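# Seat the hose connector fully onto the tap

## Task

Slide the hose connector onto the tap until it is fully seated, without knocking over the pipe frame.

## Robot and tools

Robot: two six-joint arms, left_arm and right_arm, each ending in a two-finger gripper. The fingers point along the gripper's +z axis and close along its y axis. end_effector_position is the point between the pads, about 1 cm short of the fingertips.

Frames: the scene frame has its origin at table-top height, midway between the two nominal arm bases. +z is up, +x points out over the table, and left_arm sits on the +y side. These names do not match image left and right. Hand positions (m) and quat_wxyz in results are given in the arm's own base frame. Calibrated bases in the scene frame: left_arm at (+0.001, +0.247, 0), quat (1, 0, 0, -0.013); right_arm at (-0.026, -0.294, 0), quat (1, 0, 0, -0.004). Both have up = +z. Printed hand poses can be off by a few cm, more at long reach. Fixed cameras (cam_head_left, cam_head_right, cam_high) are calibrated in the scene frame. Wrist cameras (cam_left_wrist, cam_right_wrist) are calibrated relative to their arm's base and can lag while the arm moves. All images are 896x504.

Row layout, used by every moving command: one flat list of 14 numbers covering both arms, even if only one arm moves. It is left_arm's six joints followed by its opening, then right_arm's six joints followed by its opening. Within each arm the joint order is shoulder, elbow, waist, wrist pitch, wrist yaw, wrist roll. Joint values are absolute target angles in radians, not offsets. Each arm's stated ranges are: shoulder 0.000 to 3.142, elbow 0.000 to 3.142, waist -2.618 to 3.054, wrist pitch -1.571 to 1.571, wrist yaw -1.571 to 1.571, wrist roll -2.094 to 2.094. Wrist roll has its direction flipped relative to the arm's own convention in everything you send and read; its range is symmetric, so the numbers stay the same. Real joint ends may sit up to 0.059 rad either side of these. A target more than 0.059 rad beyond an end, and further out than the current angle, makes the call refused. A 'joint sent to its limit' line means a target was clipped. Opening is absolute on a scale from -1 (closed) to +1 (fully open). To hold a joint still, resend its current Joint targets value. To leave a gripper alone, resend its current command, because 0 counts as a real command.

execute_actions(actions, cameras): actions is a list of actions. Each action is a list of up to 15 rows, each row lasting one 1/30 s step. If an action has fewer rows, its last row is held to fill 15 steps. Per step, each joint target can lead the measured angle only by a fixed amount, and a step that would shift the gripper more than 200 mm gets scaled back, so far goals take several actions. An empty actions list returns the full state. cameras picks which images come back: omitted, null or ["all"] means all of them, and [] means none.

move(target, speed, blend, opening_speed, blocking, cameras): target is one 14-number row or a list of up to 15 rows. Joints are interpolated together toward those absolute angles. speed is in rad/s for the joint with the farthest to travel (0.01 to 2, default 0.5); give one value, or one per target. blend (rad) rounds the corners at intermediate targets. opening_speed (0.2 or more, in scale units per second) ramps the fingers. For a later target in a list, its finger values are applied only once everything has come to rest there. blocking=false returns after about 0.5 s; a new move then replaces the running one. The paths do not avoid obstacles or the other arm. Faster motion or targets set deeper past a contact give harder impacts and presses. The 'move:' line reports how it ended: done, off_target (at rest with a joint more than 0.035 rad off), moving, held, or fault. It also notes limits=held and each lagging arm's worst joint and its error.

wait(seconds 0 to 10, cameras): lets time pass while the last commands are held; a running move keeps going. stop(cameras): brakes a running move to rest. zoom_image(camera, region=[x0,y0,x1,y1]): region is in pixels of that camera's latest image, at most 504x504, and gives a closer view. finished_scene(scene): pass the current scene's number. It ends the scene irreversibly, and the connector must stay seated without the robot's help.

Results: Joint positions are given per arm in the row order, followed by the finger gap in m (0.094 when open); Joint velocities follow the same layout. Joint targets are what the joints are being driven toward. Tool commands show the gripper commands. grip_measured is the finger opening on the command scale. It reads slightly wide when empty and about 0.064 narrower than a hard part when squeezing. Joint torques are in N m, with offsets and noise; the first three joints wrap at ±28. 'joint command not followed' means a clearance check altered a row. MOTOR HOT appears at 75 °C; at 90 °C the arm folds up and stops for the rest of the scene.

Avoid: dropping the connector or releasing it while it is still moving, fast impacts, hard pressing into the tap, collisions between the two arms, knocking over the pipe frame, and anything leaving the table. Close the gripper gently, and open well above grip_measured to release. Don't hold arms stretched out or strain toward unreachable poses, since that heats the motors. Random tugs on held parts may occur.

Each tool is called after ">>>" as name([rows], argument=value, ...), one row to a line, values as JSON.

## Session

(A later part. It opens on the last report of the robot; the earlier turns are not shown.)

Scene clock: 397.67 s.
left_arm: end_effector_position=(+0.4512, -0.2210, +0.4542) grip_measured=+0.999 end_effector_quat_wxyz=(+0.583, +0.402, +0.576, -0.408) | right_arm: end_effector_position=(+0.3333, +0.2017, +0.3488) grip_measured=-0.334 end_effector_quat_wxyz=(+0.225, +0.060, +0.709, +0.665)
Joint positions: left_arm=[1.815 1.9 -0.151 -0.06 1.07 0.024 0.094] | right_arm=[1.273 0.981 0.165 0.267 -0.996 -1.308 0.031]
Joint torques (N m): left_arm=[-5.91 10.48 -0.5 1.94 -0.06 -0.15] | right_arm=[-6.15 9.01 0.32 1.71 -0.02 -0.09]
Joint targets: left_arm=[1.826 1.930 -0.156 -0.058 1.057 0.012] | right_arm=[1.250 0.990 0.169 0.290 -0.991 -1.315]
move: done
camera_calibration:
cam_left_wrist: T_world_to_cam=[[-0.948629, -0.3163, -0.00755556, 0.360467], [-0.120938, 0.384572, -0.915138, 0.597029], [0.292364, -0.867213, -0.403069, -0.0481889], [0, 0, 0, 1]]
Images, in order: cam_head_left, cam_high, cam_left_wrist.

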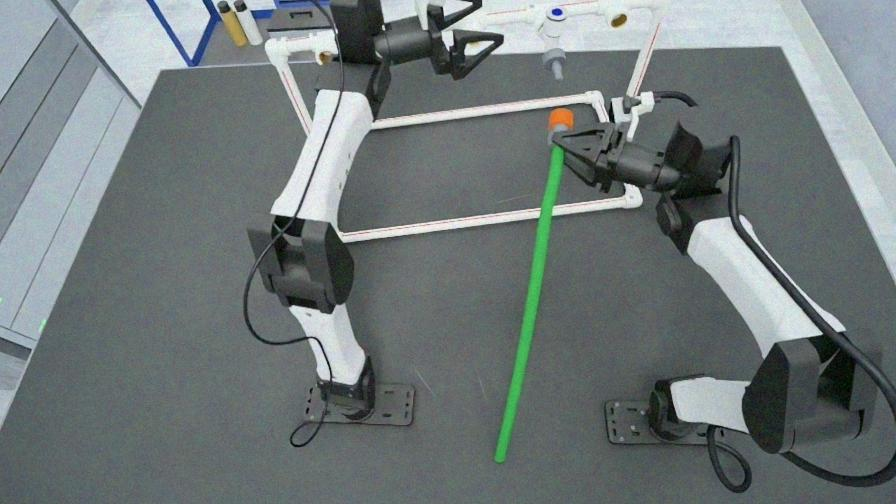

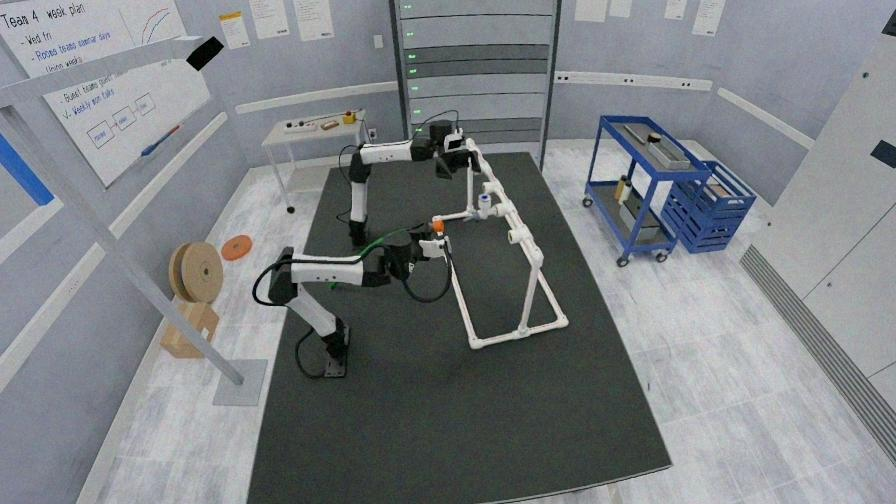

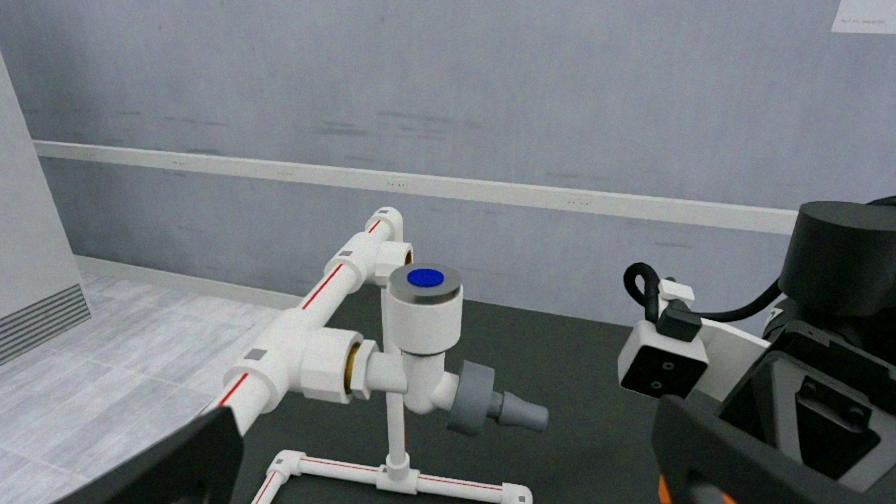

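>>> move(target=[2.104,2.262,-0.358,-0.12,0.854,0.012,0.2,1.25,0.99,0.169,0.29,-0.991,-1.315,-0.7], speed=0.2, opening_speed=2, cameras=["cam_left_wrist","cam_head_left"])

Scene clock: 405.00 s.
left_arm: end_effector_position=(+0.4885, -0.3212, +0.4411) grip_measured=+0.202 end_effector_quat_wxyz=(+0.582, +0.401, +0.576, -0.411) | right_arm: end_effector_position=(+0.3333, +0.2017, +0.3488) grip_measured=-0.334 end_effector_quat_wxyz=(+0.225, +0.060, +0.709, +0.665)
Joint positions: left_arm=[2.088 2.229 -0.355 -0.118 0.867 0.024 0.056] | right_arm=[1.273 0.981 0.165 0.267 -0.996 -1.308 0.031]
Joint torques (N m): left_arm=[-7.3 10.76 -0.24 2.04 -0.08 -0.15] | right_arm=[-6.15 9.02 0.35 1.7 -0.02 -0.09]
Joint targets: left_arm=[2.104 2.262 -0.358 -0.120 0.854 0.012] | right_arm=[1.250 0.990 0.169 0.290 -0.991 -1.315]
move: done
camera_calibration:
cam_left_wrist: T_world_to_cam=[[-0.949387, -0.314094, -0.00299623, 0.363136], [-0.123177, 0.381057, -0.91631, 0.628548], [0.288949, -0.869563, -0.400459, -0.151519], [0, 0, 0, 1]]
Images, in order: cam_head_left, cam_left_wrist.

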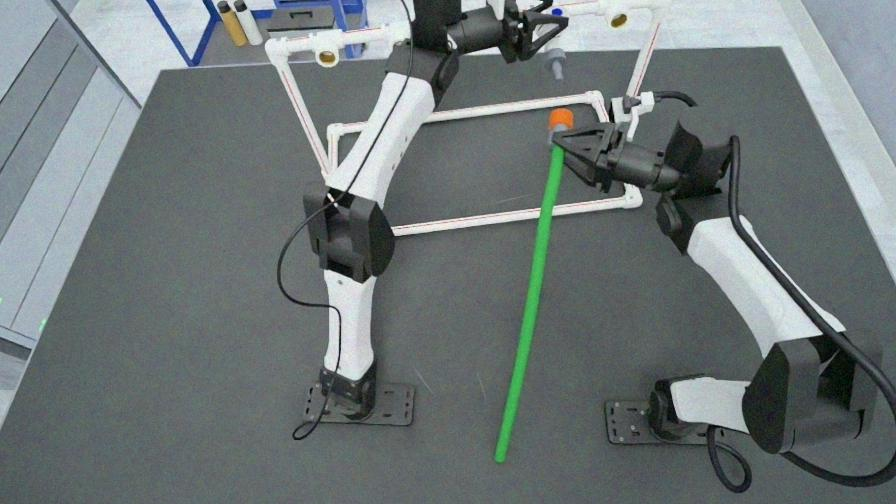

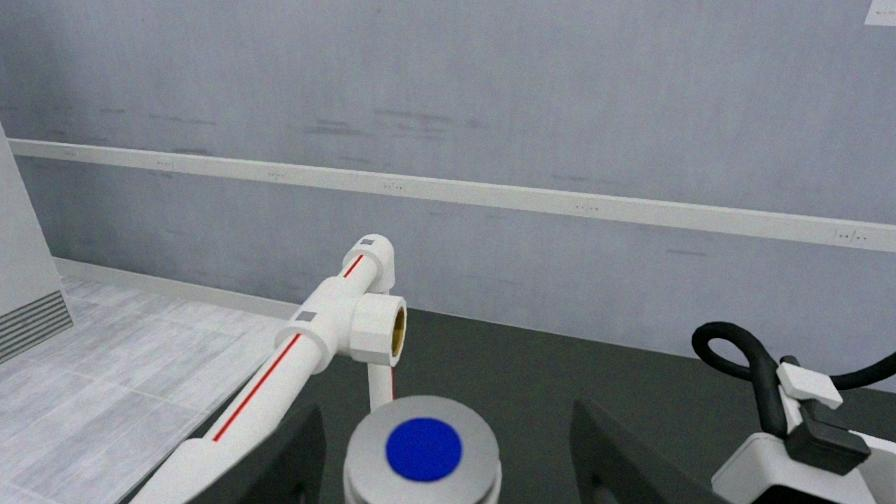

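>>> move(target=[2.104,2.185,-0.358,-0.115,0.82,0.012,0.2,1.25,0.99,0.169,0.29,-0.991,-1.315,-0.7], speed=0.2, cameras=["cam_left_wrist"])

Scene clock: 409.13 s.
left_arm: end_effector_position=(+0.4975, -0.3204, +0.4228) grip_measured=+0.202 end_effector_quat_wxyz=(+0.573, +0.387, +0.598, -0.405) | right_arm: end_effector_position=(+0.3333, +0.2017, +0.3488) grip_measured=-0.334 end_effector_quat_wxyz=(+0.225, +0.060, +0.709, +0.665)
Joint positions: left_arm=[2.088 2.187 -0.355 -0.12 0.833 0.024 0.056] | right_arm=[1.273 0.981 0.165 0.267 -0.996 -1.308 0.031]
Joint torques (N m): left_arm=[-7.41 7.58 -0.23 2.17 -0.02 -0.15] | right_arm=[-6.16 8.96 0.35 1.71 -0.02 -0.09]
Joint targets: left_arm=[2.104 2.185 -0.358 -0.115 0.820 0.012] | right_arm=[1.250 0.990 0.169 0.290 -0.991 -1.315]
move: done
camera_calibration:
cam_left_wrist: T_world_to_cam=[[-0.937578, -0.346358, 0.0313728, 0.341111], [-0.174372, 0.390124, -0.9041, 0.635755], [0.300903, -0.853135, -0.426167, -0.150609], [0, 0, 0, 1]]
Images, in order: cam_left_wrist.

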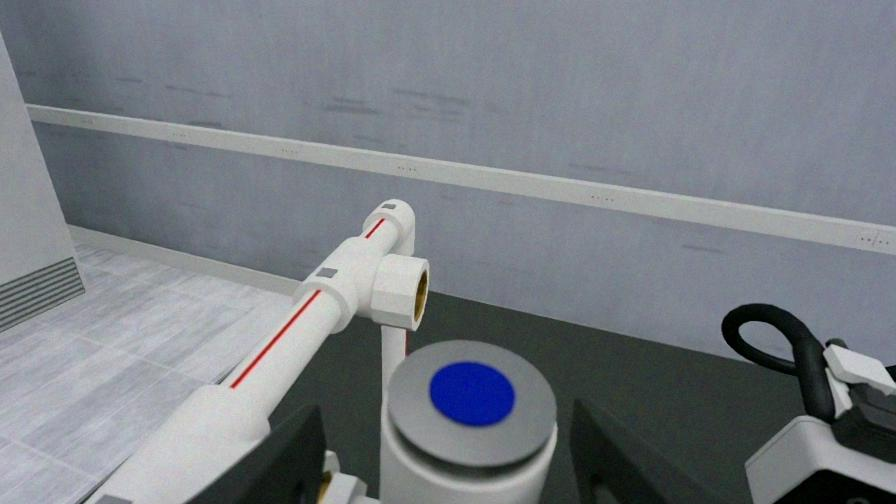

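>>> move([
  [2.104,2.185,-0.358,-0.115,0.852,0.012,0.2,1.25,0.99,0.169,0.29,-0.991,-1.315,-0.7],
  [2.104,2.185,-0.358,-0.115,0.852,0.012,-0.7,1.25,0.99,0.169,0.29,-0.991,-1.315,-0.7],
], speed=0.1, opening_speed=0.3)

>>> zoom_image(camera="cam_head_left", region=[520, 20, 620, 160])

>>> zoom_image(camera="cam_high", region=[400, 170, 520, 270])

Scene clock: 415.87 s.
left_arm: end_effector_position=(+0.4953, -0.3212, +0.4228) grip_measured=-0.262 end_effector_quat_wxyz=(+0.573, +0.394, +0.593, -0.406) | right_arm: end_effector_position=(+0.3333, +0.2017, +0.3488) grip_measured=-0.334 end_effector_quat_wxyz=(+0.225, +0.060, +0.709, +0.665)
Joint positions: left_arm=[2.088 2.187 -0.355 -0.12 0.847 0.014 0.035] | right_arm=[1.273 0.981 0.165 0.267 -0.996 -1.308 0.031]
Joint torques (N m): left_arm=[-7.39 7.56 -0.23 2.15 0.18 -0.06] | right_arm=[-6.15 8.99 0.35 1.71 -0.02 -0.09]
Joint targets: left_arm=[2.104 2.185 -0.358 -0.115 0.852 0.012] | right_arm=[1.250 0.990 0.169 0.290 -0.991 -1.315]
move: done
camera_calibration:
cam_left_wrist: T_world_to_cam=[[-0.942554, -0.333401, 0.0208926, 0.349809], [-0.160024, 0.395732, -0.904317, 0.63053], [0.293232, -0.85571, -0.426351, -0.14762], [0, 0, 0, 1]]
cam_right_wrist: T_world_to_cam=[[0.198375, -0.12036, -0.972708, 0.296213], [-0.980124, -0.0264081, -0.19662, 0.442617], [-0.0020221, 0.992379, -0.123207, -0.0703037], [0, 0, 0, 1]]

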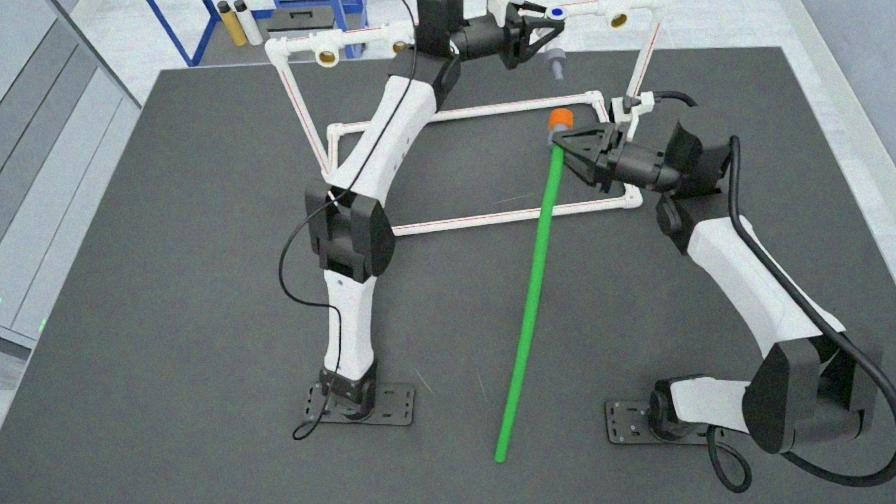

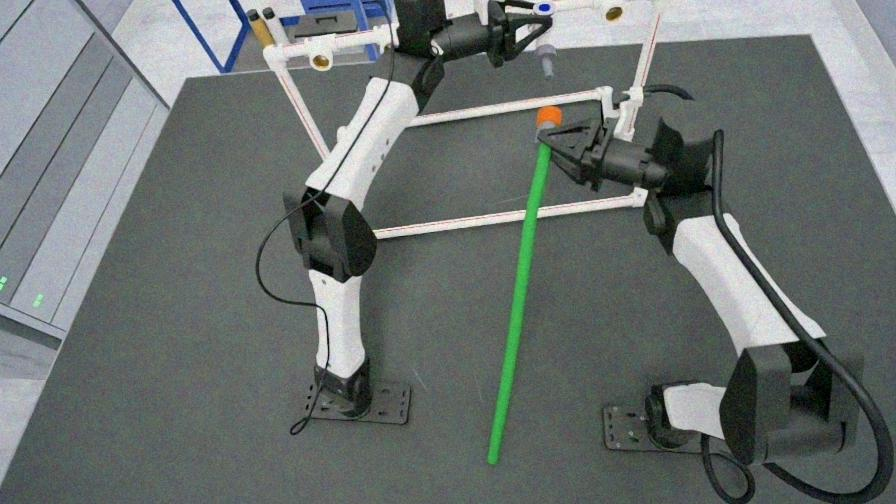

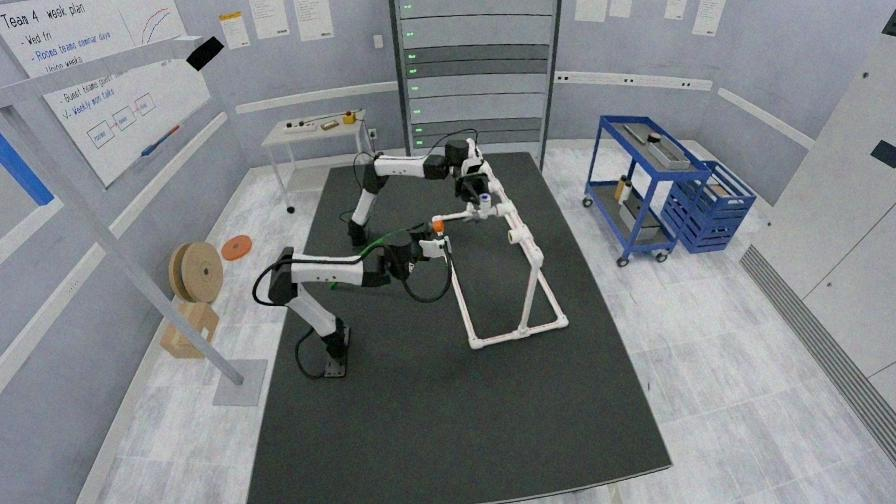

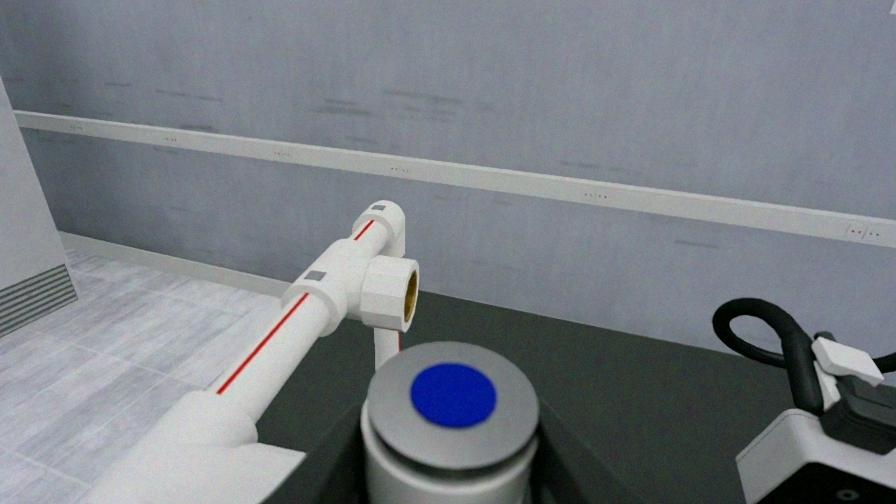

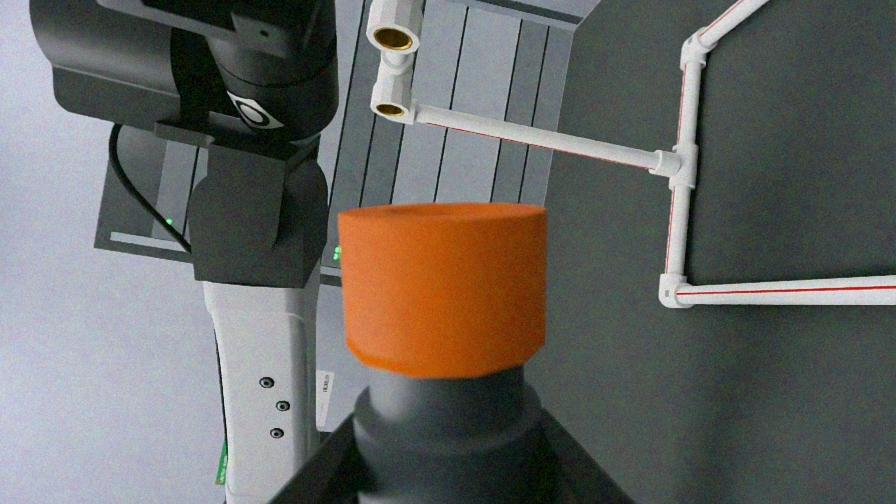

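Scaled by 3.600 from the camera's 896x504 image, which has a finer 1280x720 frame.

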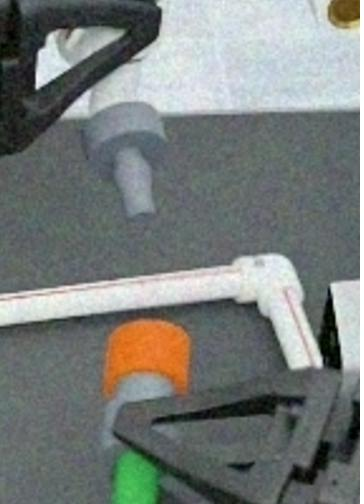

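Scaled by 4.200 from the camera's 896x504 image, which has a finer 1280x720 frame.

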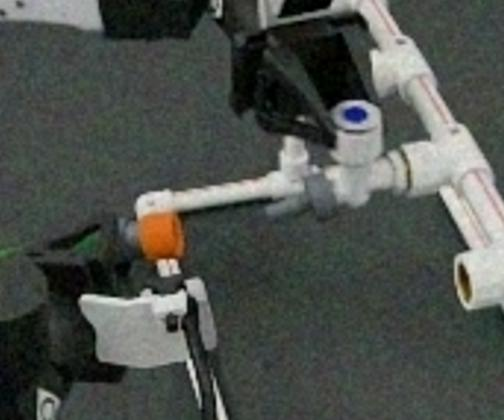

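>>> move(target=[2.104,2.185,-0.358,-0.115,0.852,0.012,-0.8,1.557,1.262,0.056,0.36,-1.313,-1.315,-0.7], speed=0.25, cameras=["cam_head_left","cam_right_wrist","cam_high"])

>>> zoom_image(camera="cam_head_left", region=[520, 20, 620, 160])

Scene clock: 428.80 s.
left_arm: end_effector_position=(+0.4953, -0.3212, +0.4228) grip_measured=-0.262 end_effector_quat_wxyz=(+0.573, +0.394, +0.593, -0.406) | right_arm: end_effector_position=(+0.3767, +0.1891, +0.3560) grip_measured=-0.334 end_effector_quat_wxyz=(+0.169, -0.021, +0.706, +0.687)
Joint positions: left_arm=[2.088 2.187 -0.355 -0.12 0.847 0.014 0.035] | right_arm=[1.556 1.227 0.062 0.339 -1.299 -1.308 0.031]
Joint torques (N m): left_arm=[-7.34 7.51 -0.18 2.14 0.16 -0.07] | right_arm=[-6.32 11.51 -0.53 1.54 -0.21 -0.09]
Joint targets: left_arm=[2.104 2.185 -0.358 -0.115 0.852 0.012] | right_arm=[1.557 1.262 0.056 0.360 -1.313 -1.315]
move: done
camera_calibration:
cam_right_wrist: T_world_to_cam=[[0.249614, -0.0695426, -0.965845, 0.261784], [-0.948558, -0.218167, -0.229438, 0.522328], [-0.194759, 0.973431, -0.120423, 0.0183843], [0, 0, 0, 1]]
Images, in order: cam_head_left, cam_high, cam_right_wrist.

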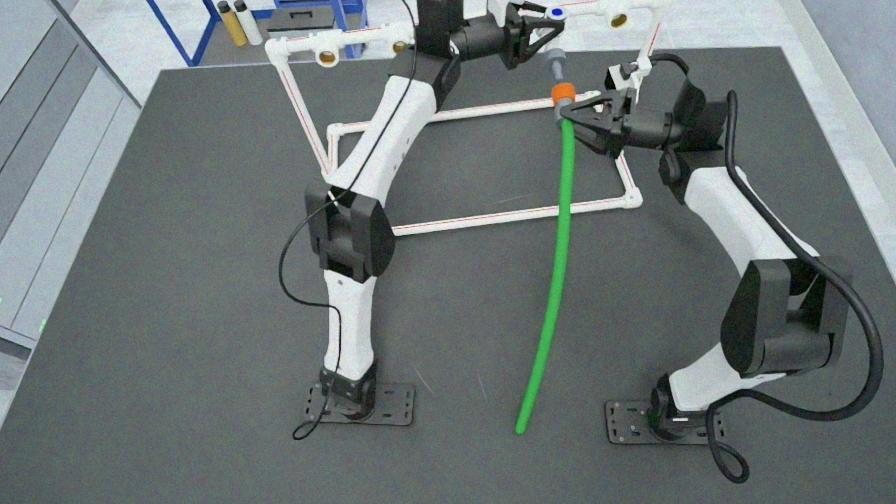

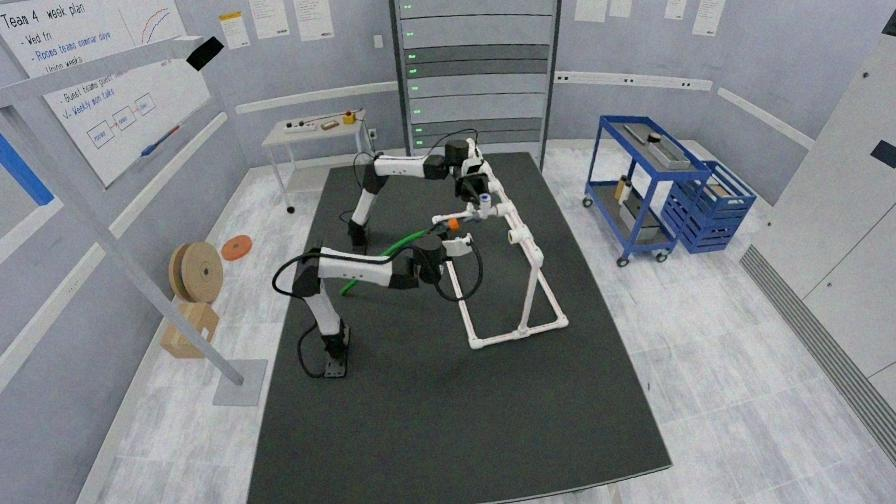

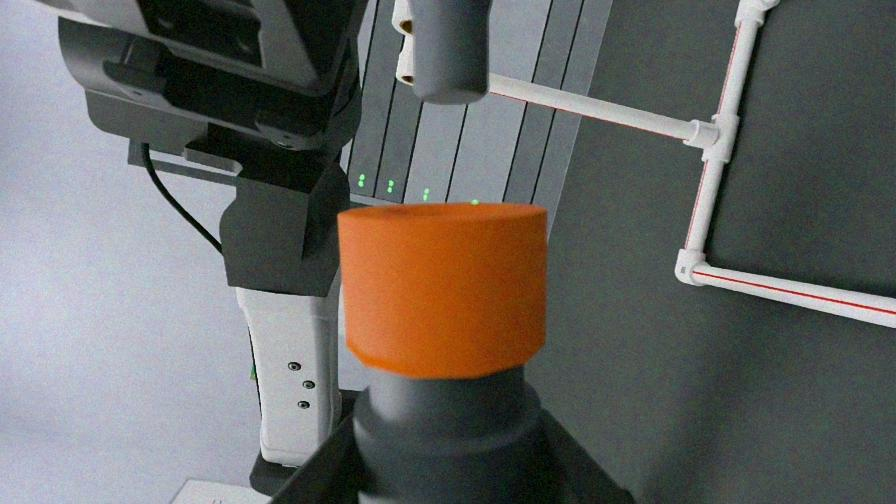

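Scaled by 3.600 from the camera's 896x504 image, which has a finer 1280x720 frame.

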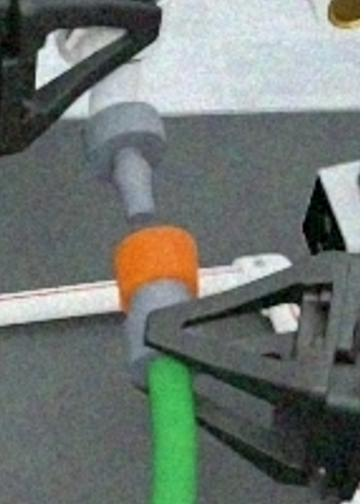

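>>> move(target=[2.104,2.185,-0.358,-0.115,0.852,0.012,-0.8,1.634,1.338,0.039,0.364,-1.449,-1.315,-0.7], speed=0.15, cameras=["cam_head_left","cam_right_wrist"])

>>> zoom_image(camera="cam_head_left", region=[520, 20, 620, 160])

Scene clock: 435.33 s.
left_arm: end_effector_position=(+0.4953, -0.3212, +0.4228) grip_measured=-0.262 end_effector_quat_wxyz=(+0.573, +0.394, +0.593, -0.406) | right_arm: end_effector_position=(+0.3765, +0.1877, +0.3570) grip_measured=-0.334 end_effector_quat_wxyz=(+0.131, -0.067, +0.703, +0.696)
Joint positions: left_arm=[2.088 2.187 -0.355 -0.12 0.847 0.014 0.035] | right_arm=[1.631 1.305 0.046 0.345 -1.434 -1.308 0.031]
Joint torques (N m): left_arm=[-7.34 7.56 -0.2 2.15 0.18 -0.07] | right_arm=[-6.74 11.19 -0.68 1.44 -0.23 -0.09]
Joint targets: left_arm=[2.104 2.185 -0.358 -0.115 0.852 0.012] | right_arm=[1.634 1.338 0.039 0.364 -1.449 -1.315]
move: done
camera_calibration:
cam_right_wrist: T_world_to_cam=[[0.265109, -0.0399096, -0.963392, 0.25044], [-0.913399, -0.330483, -0.237661, 0.53281], [-0.3089, 0.942968, -0.124067, 0.0697299], [0, 0, 0, 1]]
Images, in order: cam_head_left, cam_right_wrist.

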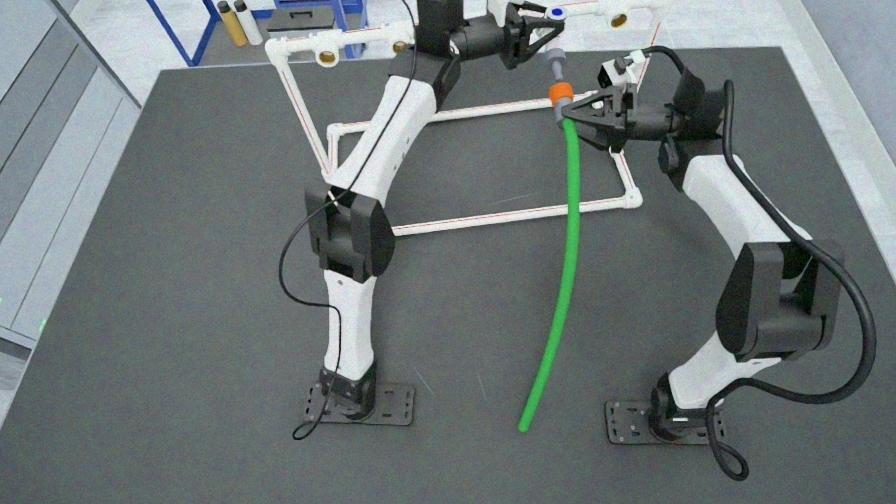

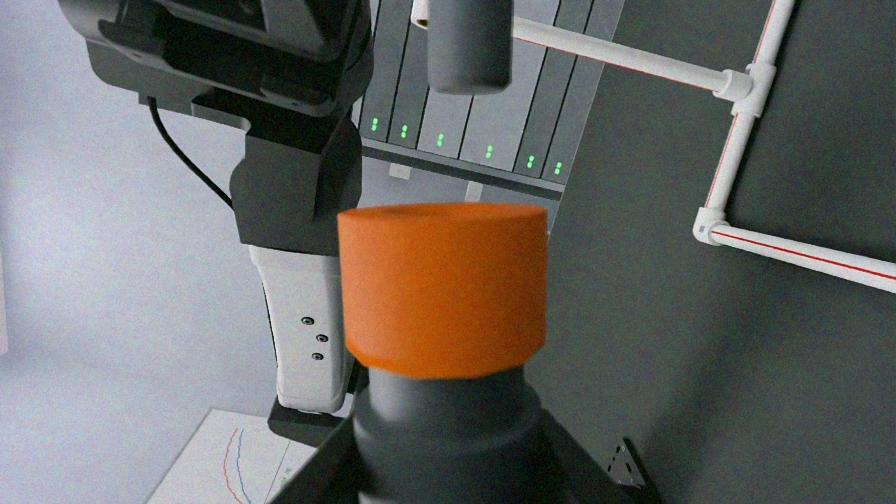

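Scaled by 3.600 from the camera's 896x504 image, which has a finer 1280x720 frame.

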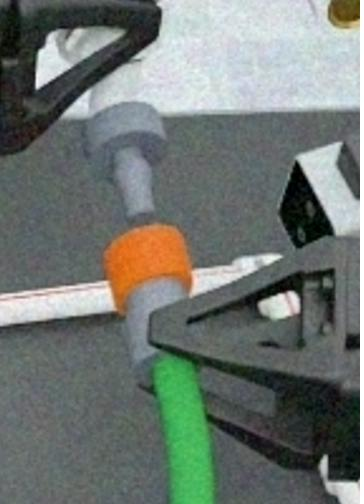

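>>> move([
  [2.104,2.185,-0.358,-0.115,0.852,0.012,-0.8,1.634,1.270,0.041,0.364,-1.449,-1.315,-0.7],
  [2.104,2.185,-0.358,-0.115,0.852,0.012,-0.8,1.678,1.380,0.044,0.364,-1.449,-1.315,-0.7],
], speed=0.15, cameras=["cam_head_left","cam_right_wrist"])

>>> zoom_image(camera="cam_head_left", region=[520, 20, 620, 160])

Scene clock: 441.13 s.
left_arm: end_effector_position=(+0.4953, -0.3212, +0.4228) grip_measured=-0.262 end_effector_quat_wxyz=(+0.573, +0.394, +0.593, -0.406) | right_arm: end_effector_position=(+0.3874, +0.1883, +0.3561) grip_measured=-0.334 end_effector_quat_wxyz=(+0.131, -0.069, +0.703, +0.696)
Joint positions: left_arm=[2.088 2.187 -0.355 -0.12 0.847 0.014 0.035] | right_arm=[1.675 1.347 0.046 0.348 -1.436 -1.308 0.031]
Joint torques (N m): left_arm=[-7.38 7.5 -0.24 2.15 0.19 -0.05] | right_arm=[-7.01 11.15 -0.2 1.4 -0.21 -0.09]
Joint targets: left_arm=[2.104 2.185 -0.358 -0.115 0.852 0.012] | right_arm=[1.678 1.380 0.044 0.364 -1.449 -1.315]
move: done
camera_calibration:
cam_right_wrist: T_world_to_cam=[[0.267755, -0.0393197, -0.962684, 0.245321], [-0.91213, -0.332203, -0.240125, 0.543524], [-0.310365, 0.942388, -0.124814, 0.0734393], [0, 0, 0, 1]]
Images, in order: cam_head_left, cam_right_wrist.

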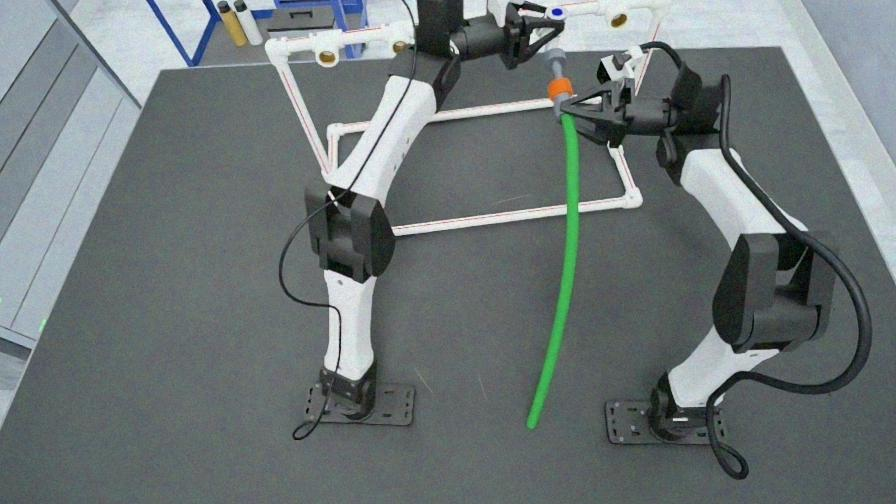

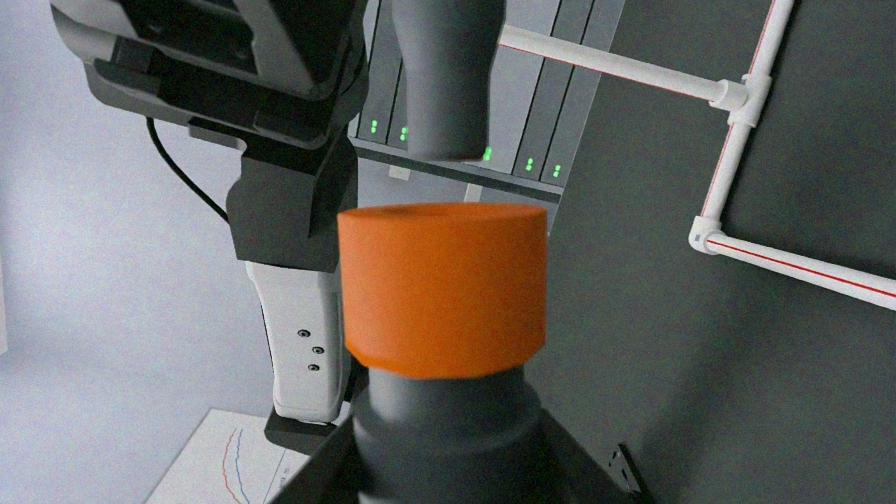

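Scaled by 3.600 from the camera's 896x504 image, which has a finer 1280x720 frame.

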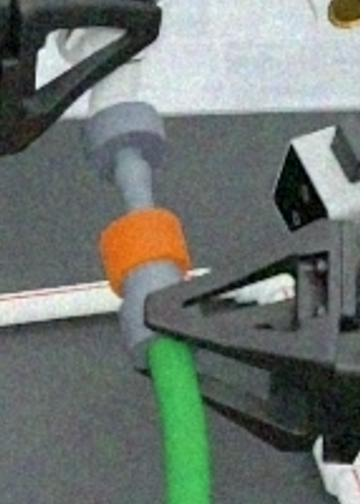

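>>> move(target=[2.104,2.185,-0.358,-0.115,0.852,0.012,-0.8,1.720,1.4375,0.048,0.347,-1.449,-1.315,-0.7], speed=0.1, cameras=["cam_head_left","cam_right_wrist"])

>>> zoom_image(camera="cam_head_left", region=[520, 20, 620, 160])

Scene clock: 445.03 s.
left_arm: end_effector_position=(+0.4953, -0.3212, +0.4228) grip_measured=-0.262 end_effector_quat_wxyz=(+0.573, +0.394, +0.593, -0.406) | right_arm: end_effector_position=(+0.3987, +0.1888, +0.3594) grip_measured=-0.334 end_effector_quat_wxyz=(+0.135, -0.073, +0.702, +0.696)
Joint positions: left_arm=[2.088 2.187 -0.355 -0.12 0.847 0.014 0.035] | right_arm=[1.717 1.404 0.046 0.347 -1.437 -1.308 0.031]
Joint torques (N m): left_arm=[-7.35 7.57 -0.17 2.15 0.17 -0.04] | right_arm=[-7.42 11.23 0.17 1.23 -0.19 -0.09]
Joint targets: left_arm=[2.104 2.185 -0.358 -0.115 0.852 0.012] | right_arm=[1.720 1.437 0.048 0.347 -1.449 -1.315]
move: done
camera_calibration:
cam_right_wrist: T_world_to_cam=[[0.279886, -0.0384818, -0.959262, 0.23925], [-0.908656, -0.333111, -0.251757, 0.557694], [-0.309852, 0.942102, -0.1282, 0.0778866], [0, 0, 0, 1]]
Images, in order: cam_head_left, cam_right_wrist.

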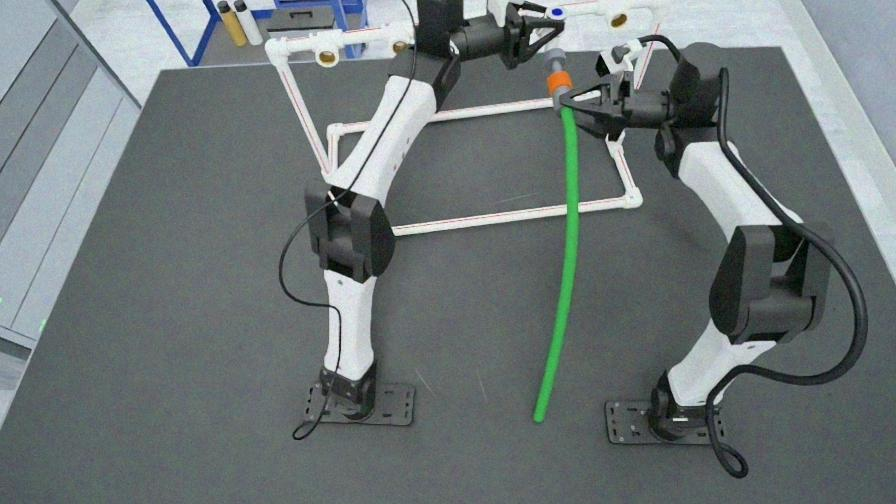

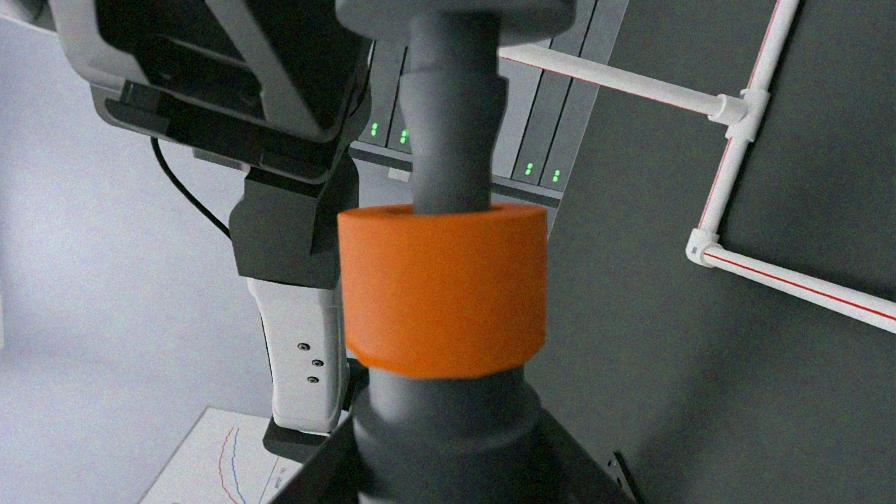

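Scaled by 3.600 from the camera's 896x504 image, which has a finer 1280x720 frame.

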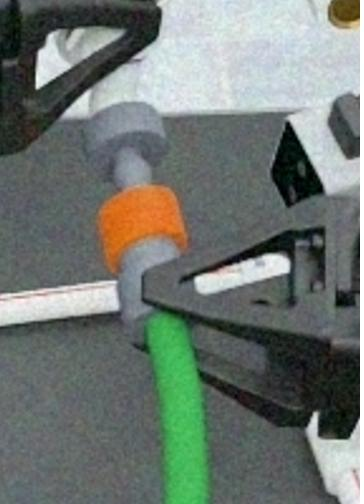

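>>> move(target=[2.104,2.185,-0.358,-0.115,0.87,0.012,-0.9,1.770,1.508,0.052,0.31,-1.44,-1.315,-0.8], speed=0.08, cameras=["cam_head_left","cam_right_wrist"])

>>> zoom_image(camera="cam_head_left", region=[520, 0, 620, 140])

Scene clock: 449.87 s.
left_arm: end_effector_position=(+0.4949, -0.3214, +0.4228) grip_measured=-0.262 end_effector_quat_wxyz=(+0.572, +0.395, +0.593, -0.407) | right_arm: end_effector_position=(+0.4120, +0.1895, +0.3608) grip_measured=-0.334 end_effector_quat_wxyz=(+0.130, -0.068, +0.703, +0.696)
Joint positions: left_arm=[2.088 2.187 -0.355 -0.12 0.85 0.014 0.035] | right_arm=[1.767 1.474 0.046 0.311 -1.438 -1.308 0.031]
Joint torques (N m): left_arm=[-7.36 7.58 -0.24 2.15 0.37 -0.05] | right_arm=[-7.86 11.25 0.5 1.24 -0.09 -0.1]
Joint targets: left_arm=[2.104 2.185 -0.358 -0.115 0.870 0.012] | right_arm=[1.770 1.508 0.052 0.310 -1.440 -1.315]
move: done
camera_calibration:
cam_right_wrist: T_world_to_cam=[[0.265247, -0.0390599, -0.963389, 0.244581], [-0.912259, -0.333631, -0.237643, 0.566828], [-0.312135, 0.941894, -0.124127, 0.0811173], [0, 0, 0, 1]]
Images, in order: cam_head_left, cam_right_wrist.

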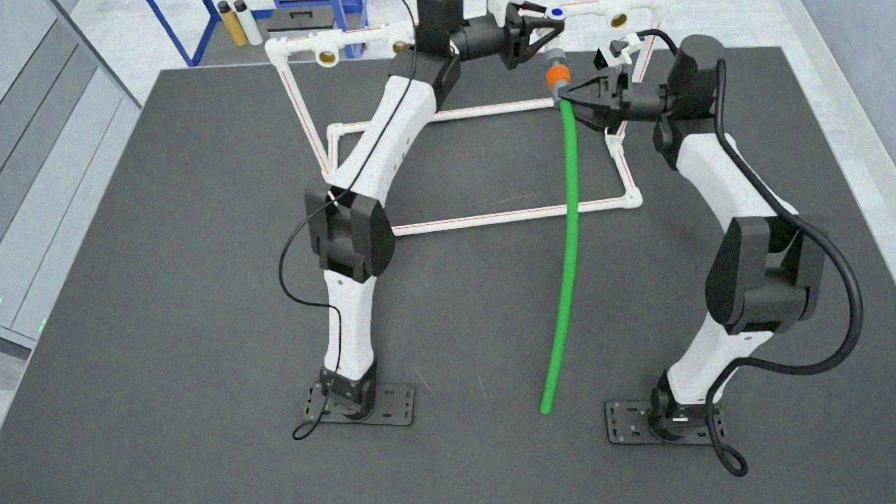

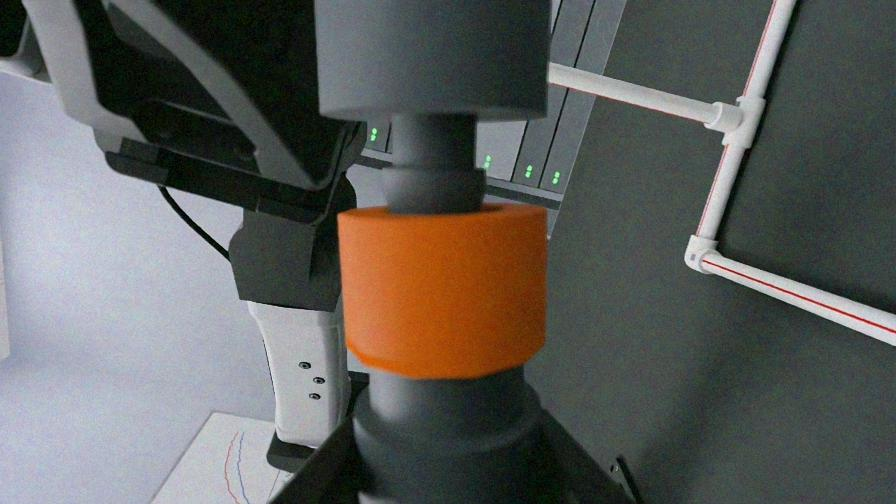

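Scaled by 3.600 from the camera's 896x504 image, which has a finer 1280x720 frame.

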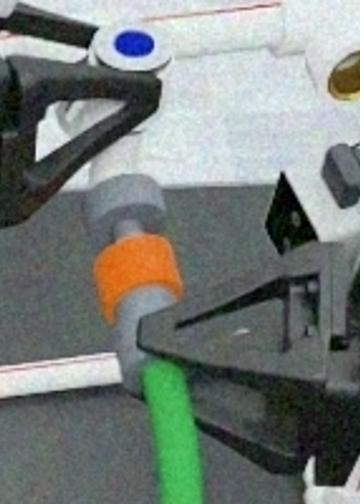

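>>> move([
  [2.094,2.185,-0.39,-0.115,1.06,0.012,-0.9,1.790,1.540,0.050,0.298,-1.25,-1.315,-0.8],
  [2.084,2.185,-0.42,-0.115,1.15,0.012,-0.9,1.795,1.548,0.045,0.298,-1.14,-1.315,-0.8],
], speed=0.1, blend=[0.05,0])

>>> zoom_image(camera="cam_head_left", region=[520, 0, 620, 140])

Scene clock: 457.03 s.
left_arm: end_effector_position=(+0.4884, -0.3254, +0.4237) grip_measured=-0.263 end_effector_quat_wxyz=(+0.566, +0.406, +0.584, -0.417) | right_arm: end_effector_position=(+0.4254, +0.1929, +0.3664) grip_measured=-0.334 end_effector_quat_wxyz=(+0.151, -0.040, +0.705, +0.691)
Joint positions: left_arm=[2.088 2.187 -0.36 -0.116 0.882 0.013 0.035] | right_arm=[1.771 1.504 0.058 0.277 -1.353 -1.308 0.031]
Joint torques (N m): left_arm=[-8.96 7.53 -5.19 2.07 3.35 -0.04] | right_arm=[-6.08 12.36 -1.22 1.49 2.49 -0.09]
Joint targets: left_arm=[2.084 2.185 -0.420 -0.115 1.150 0.012] | right_arm=[1.795 1.548 0.045 0.298 -1.140 -1.315]
move: off_target (left_arm, right_arm); left_arm: the wrist yaw is farthest, 0.268 rad from its target; right_arm: the wrist yaw is farthest, 0.213 rad from its target
camera_calibration:
cam_left_wrist: T_world_to_cam=[[-0.954887, -0.296444, 0.0176702, 0.361284], [-0.140878, 0.3998, -0.905712, 0.624393], [0.261429, -0.867341, -0.423526, -0.138178], [0, 0, 0, 1]]
cam_right_wrist: T_world_to_cam=[[0.253272, -0.0570653, -0.96571, 0.255885], [-0.935973, -0.266814, -0.229707, 0.575788], [-0.244557, 0.962057, -0.120988, 0.0489971], [0, 0, 0, 1]]

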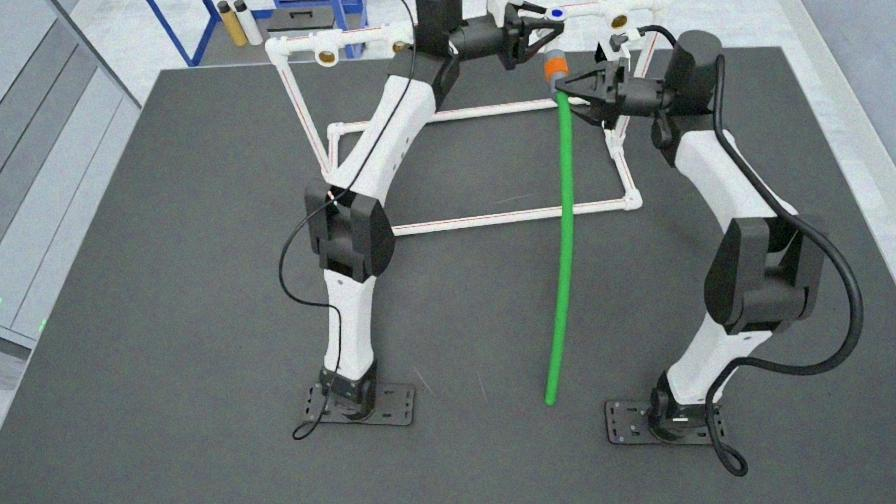

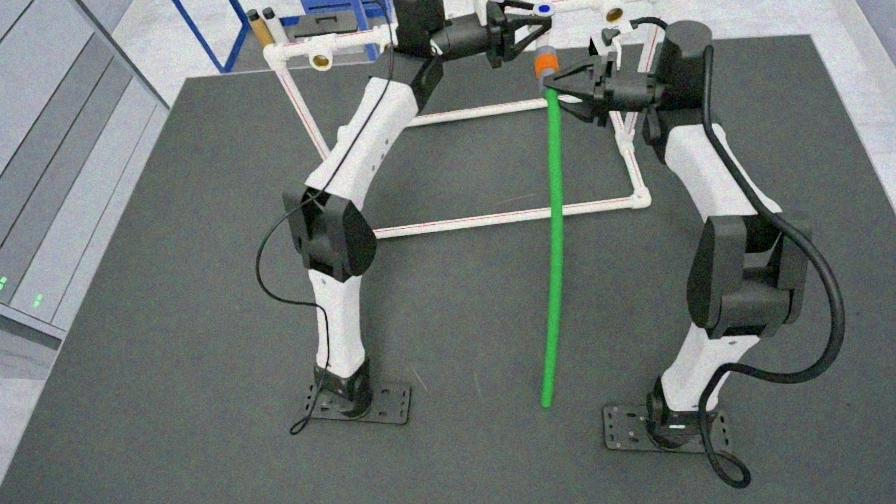

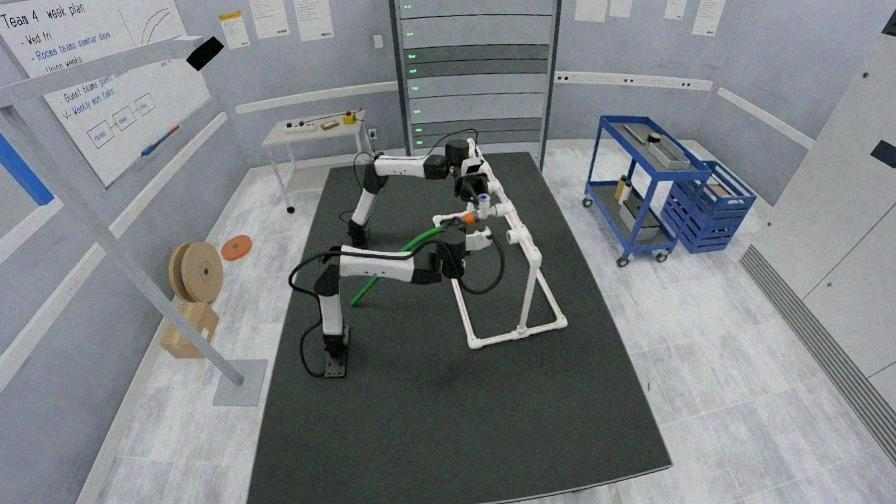

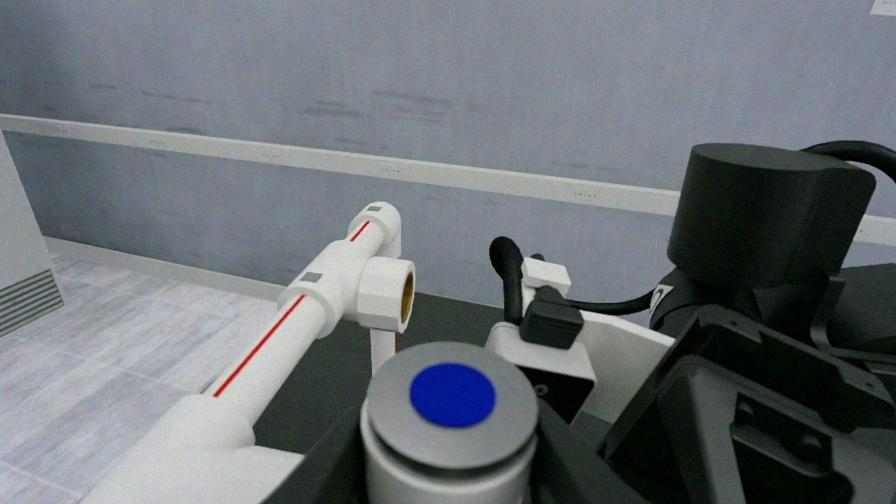

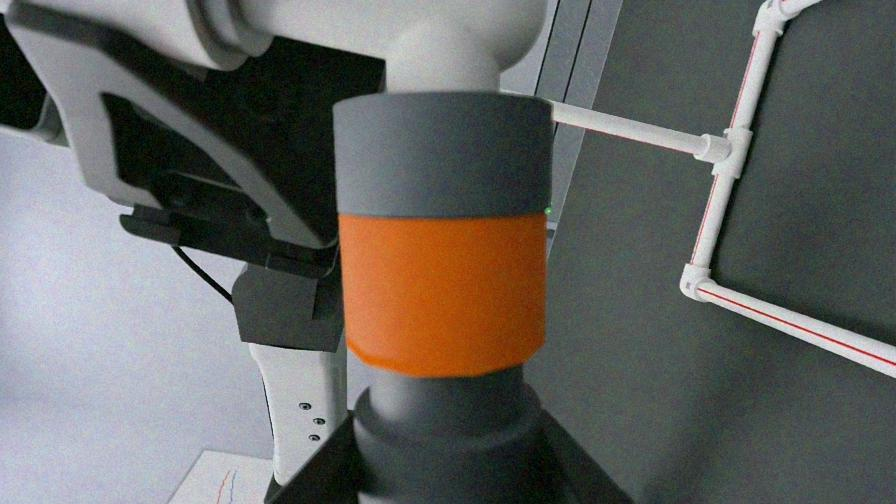

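Scaled by 3.600 from the camera's 896x504 image, which has a finer 1280x720 frame.

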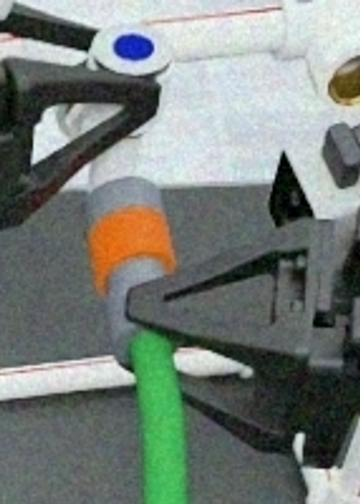

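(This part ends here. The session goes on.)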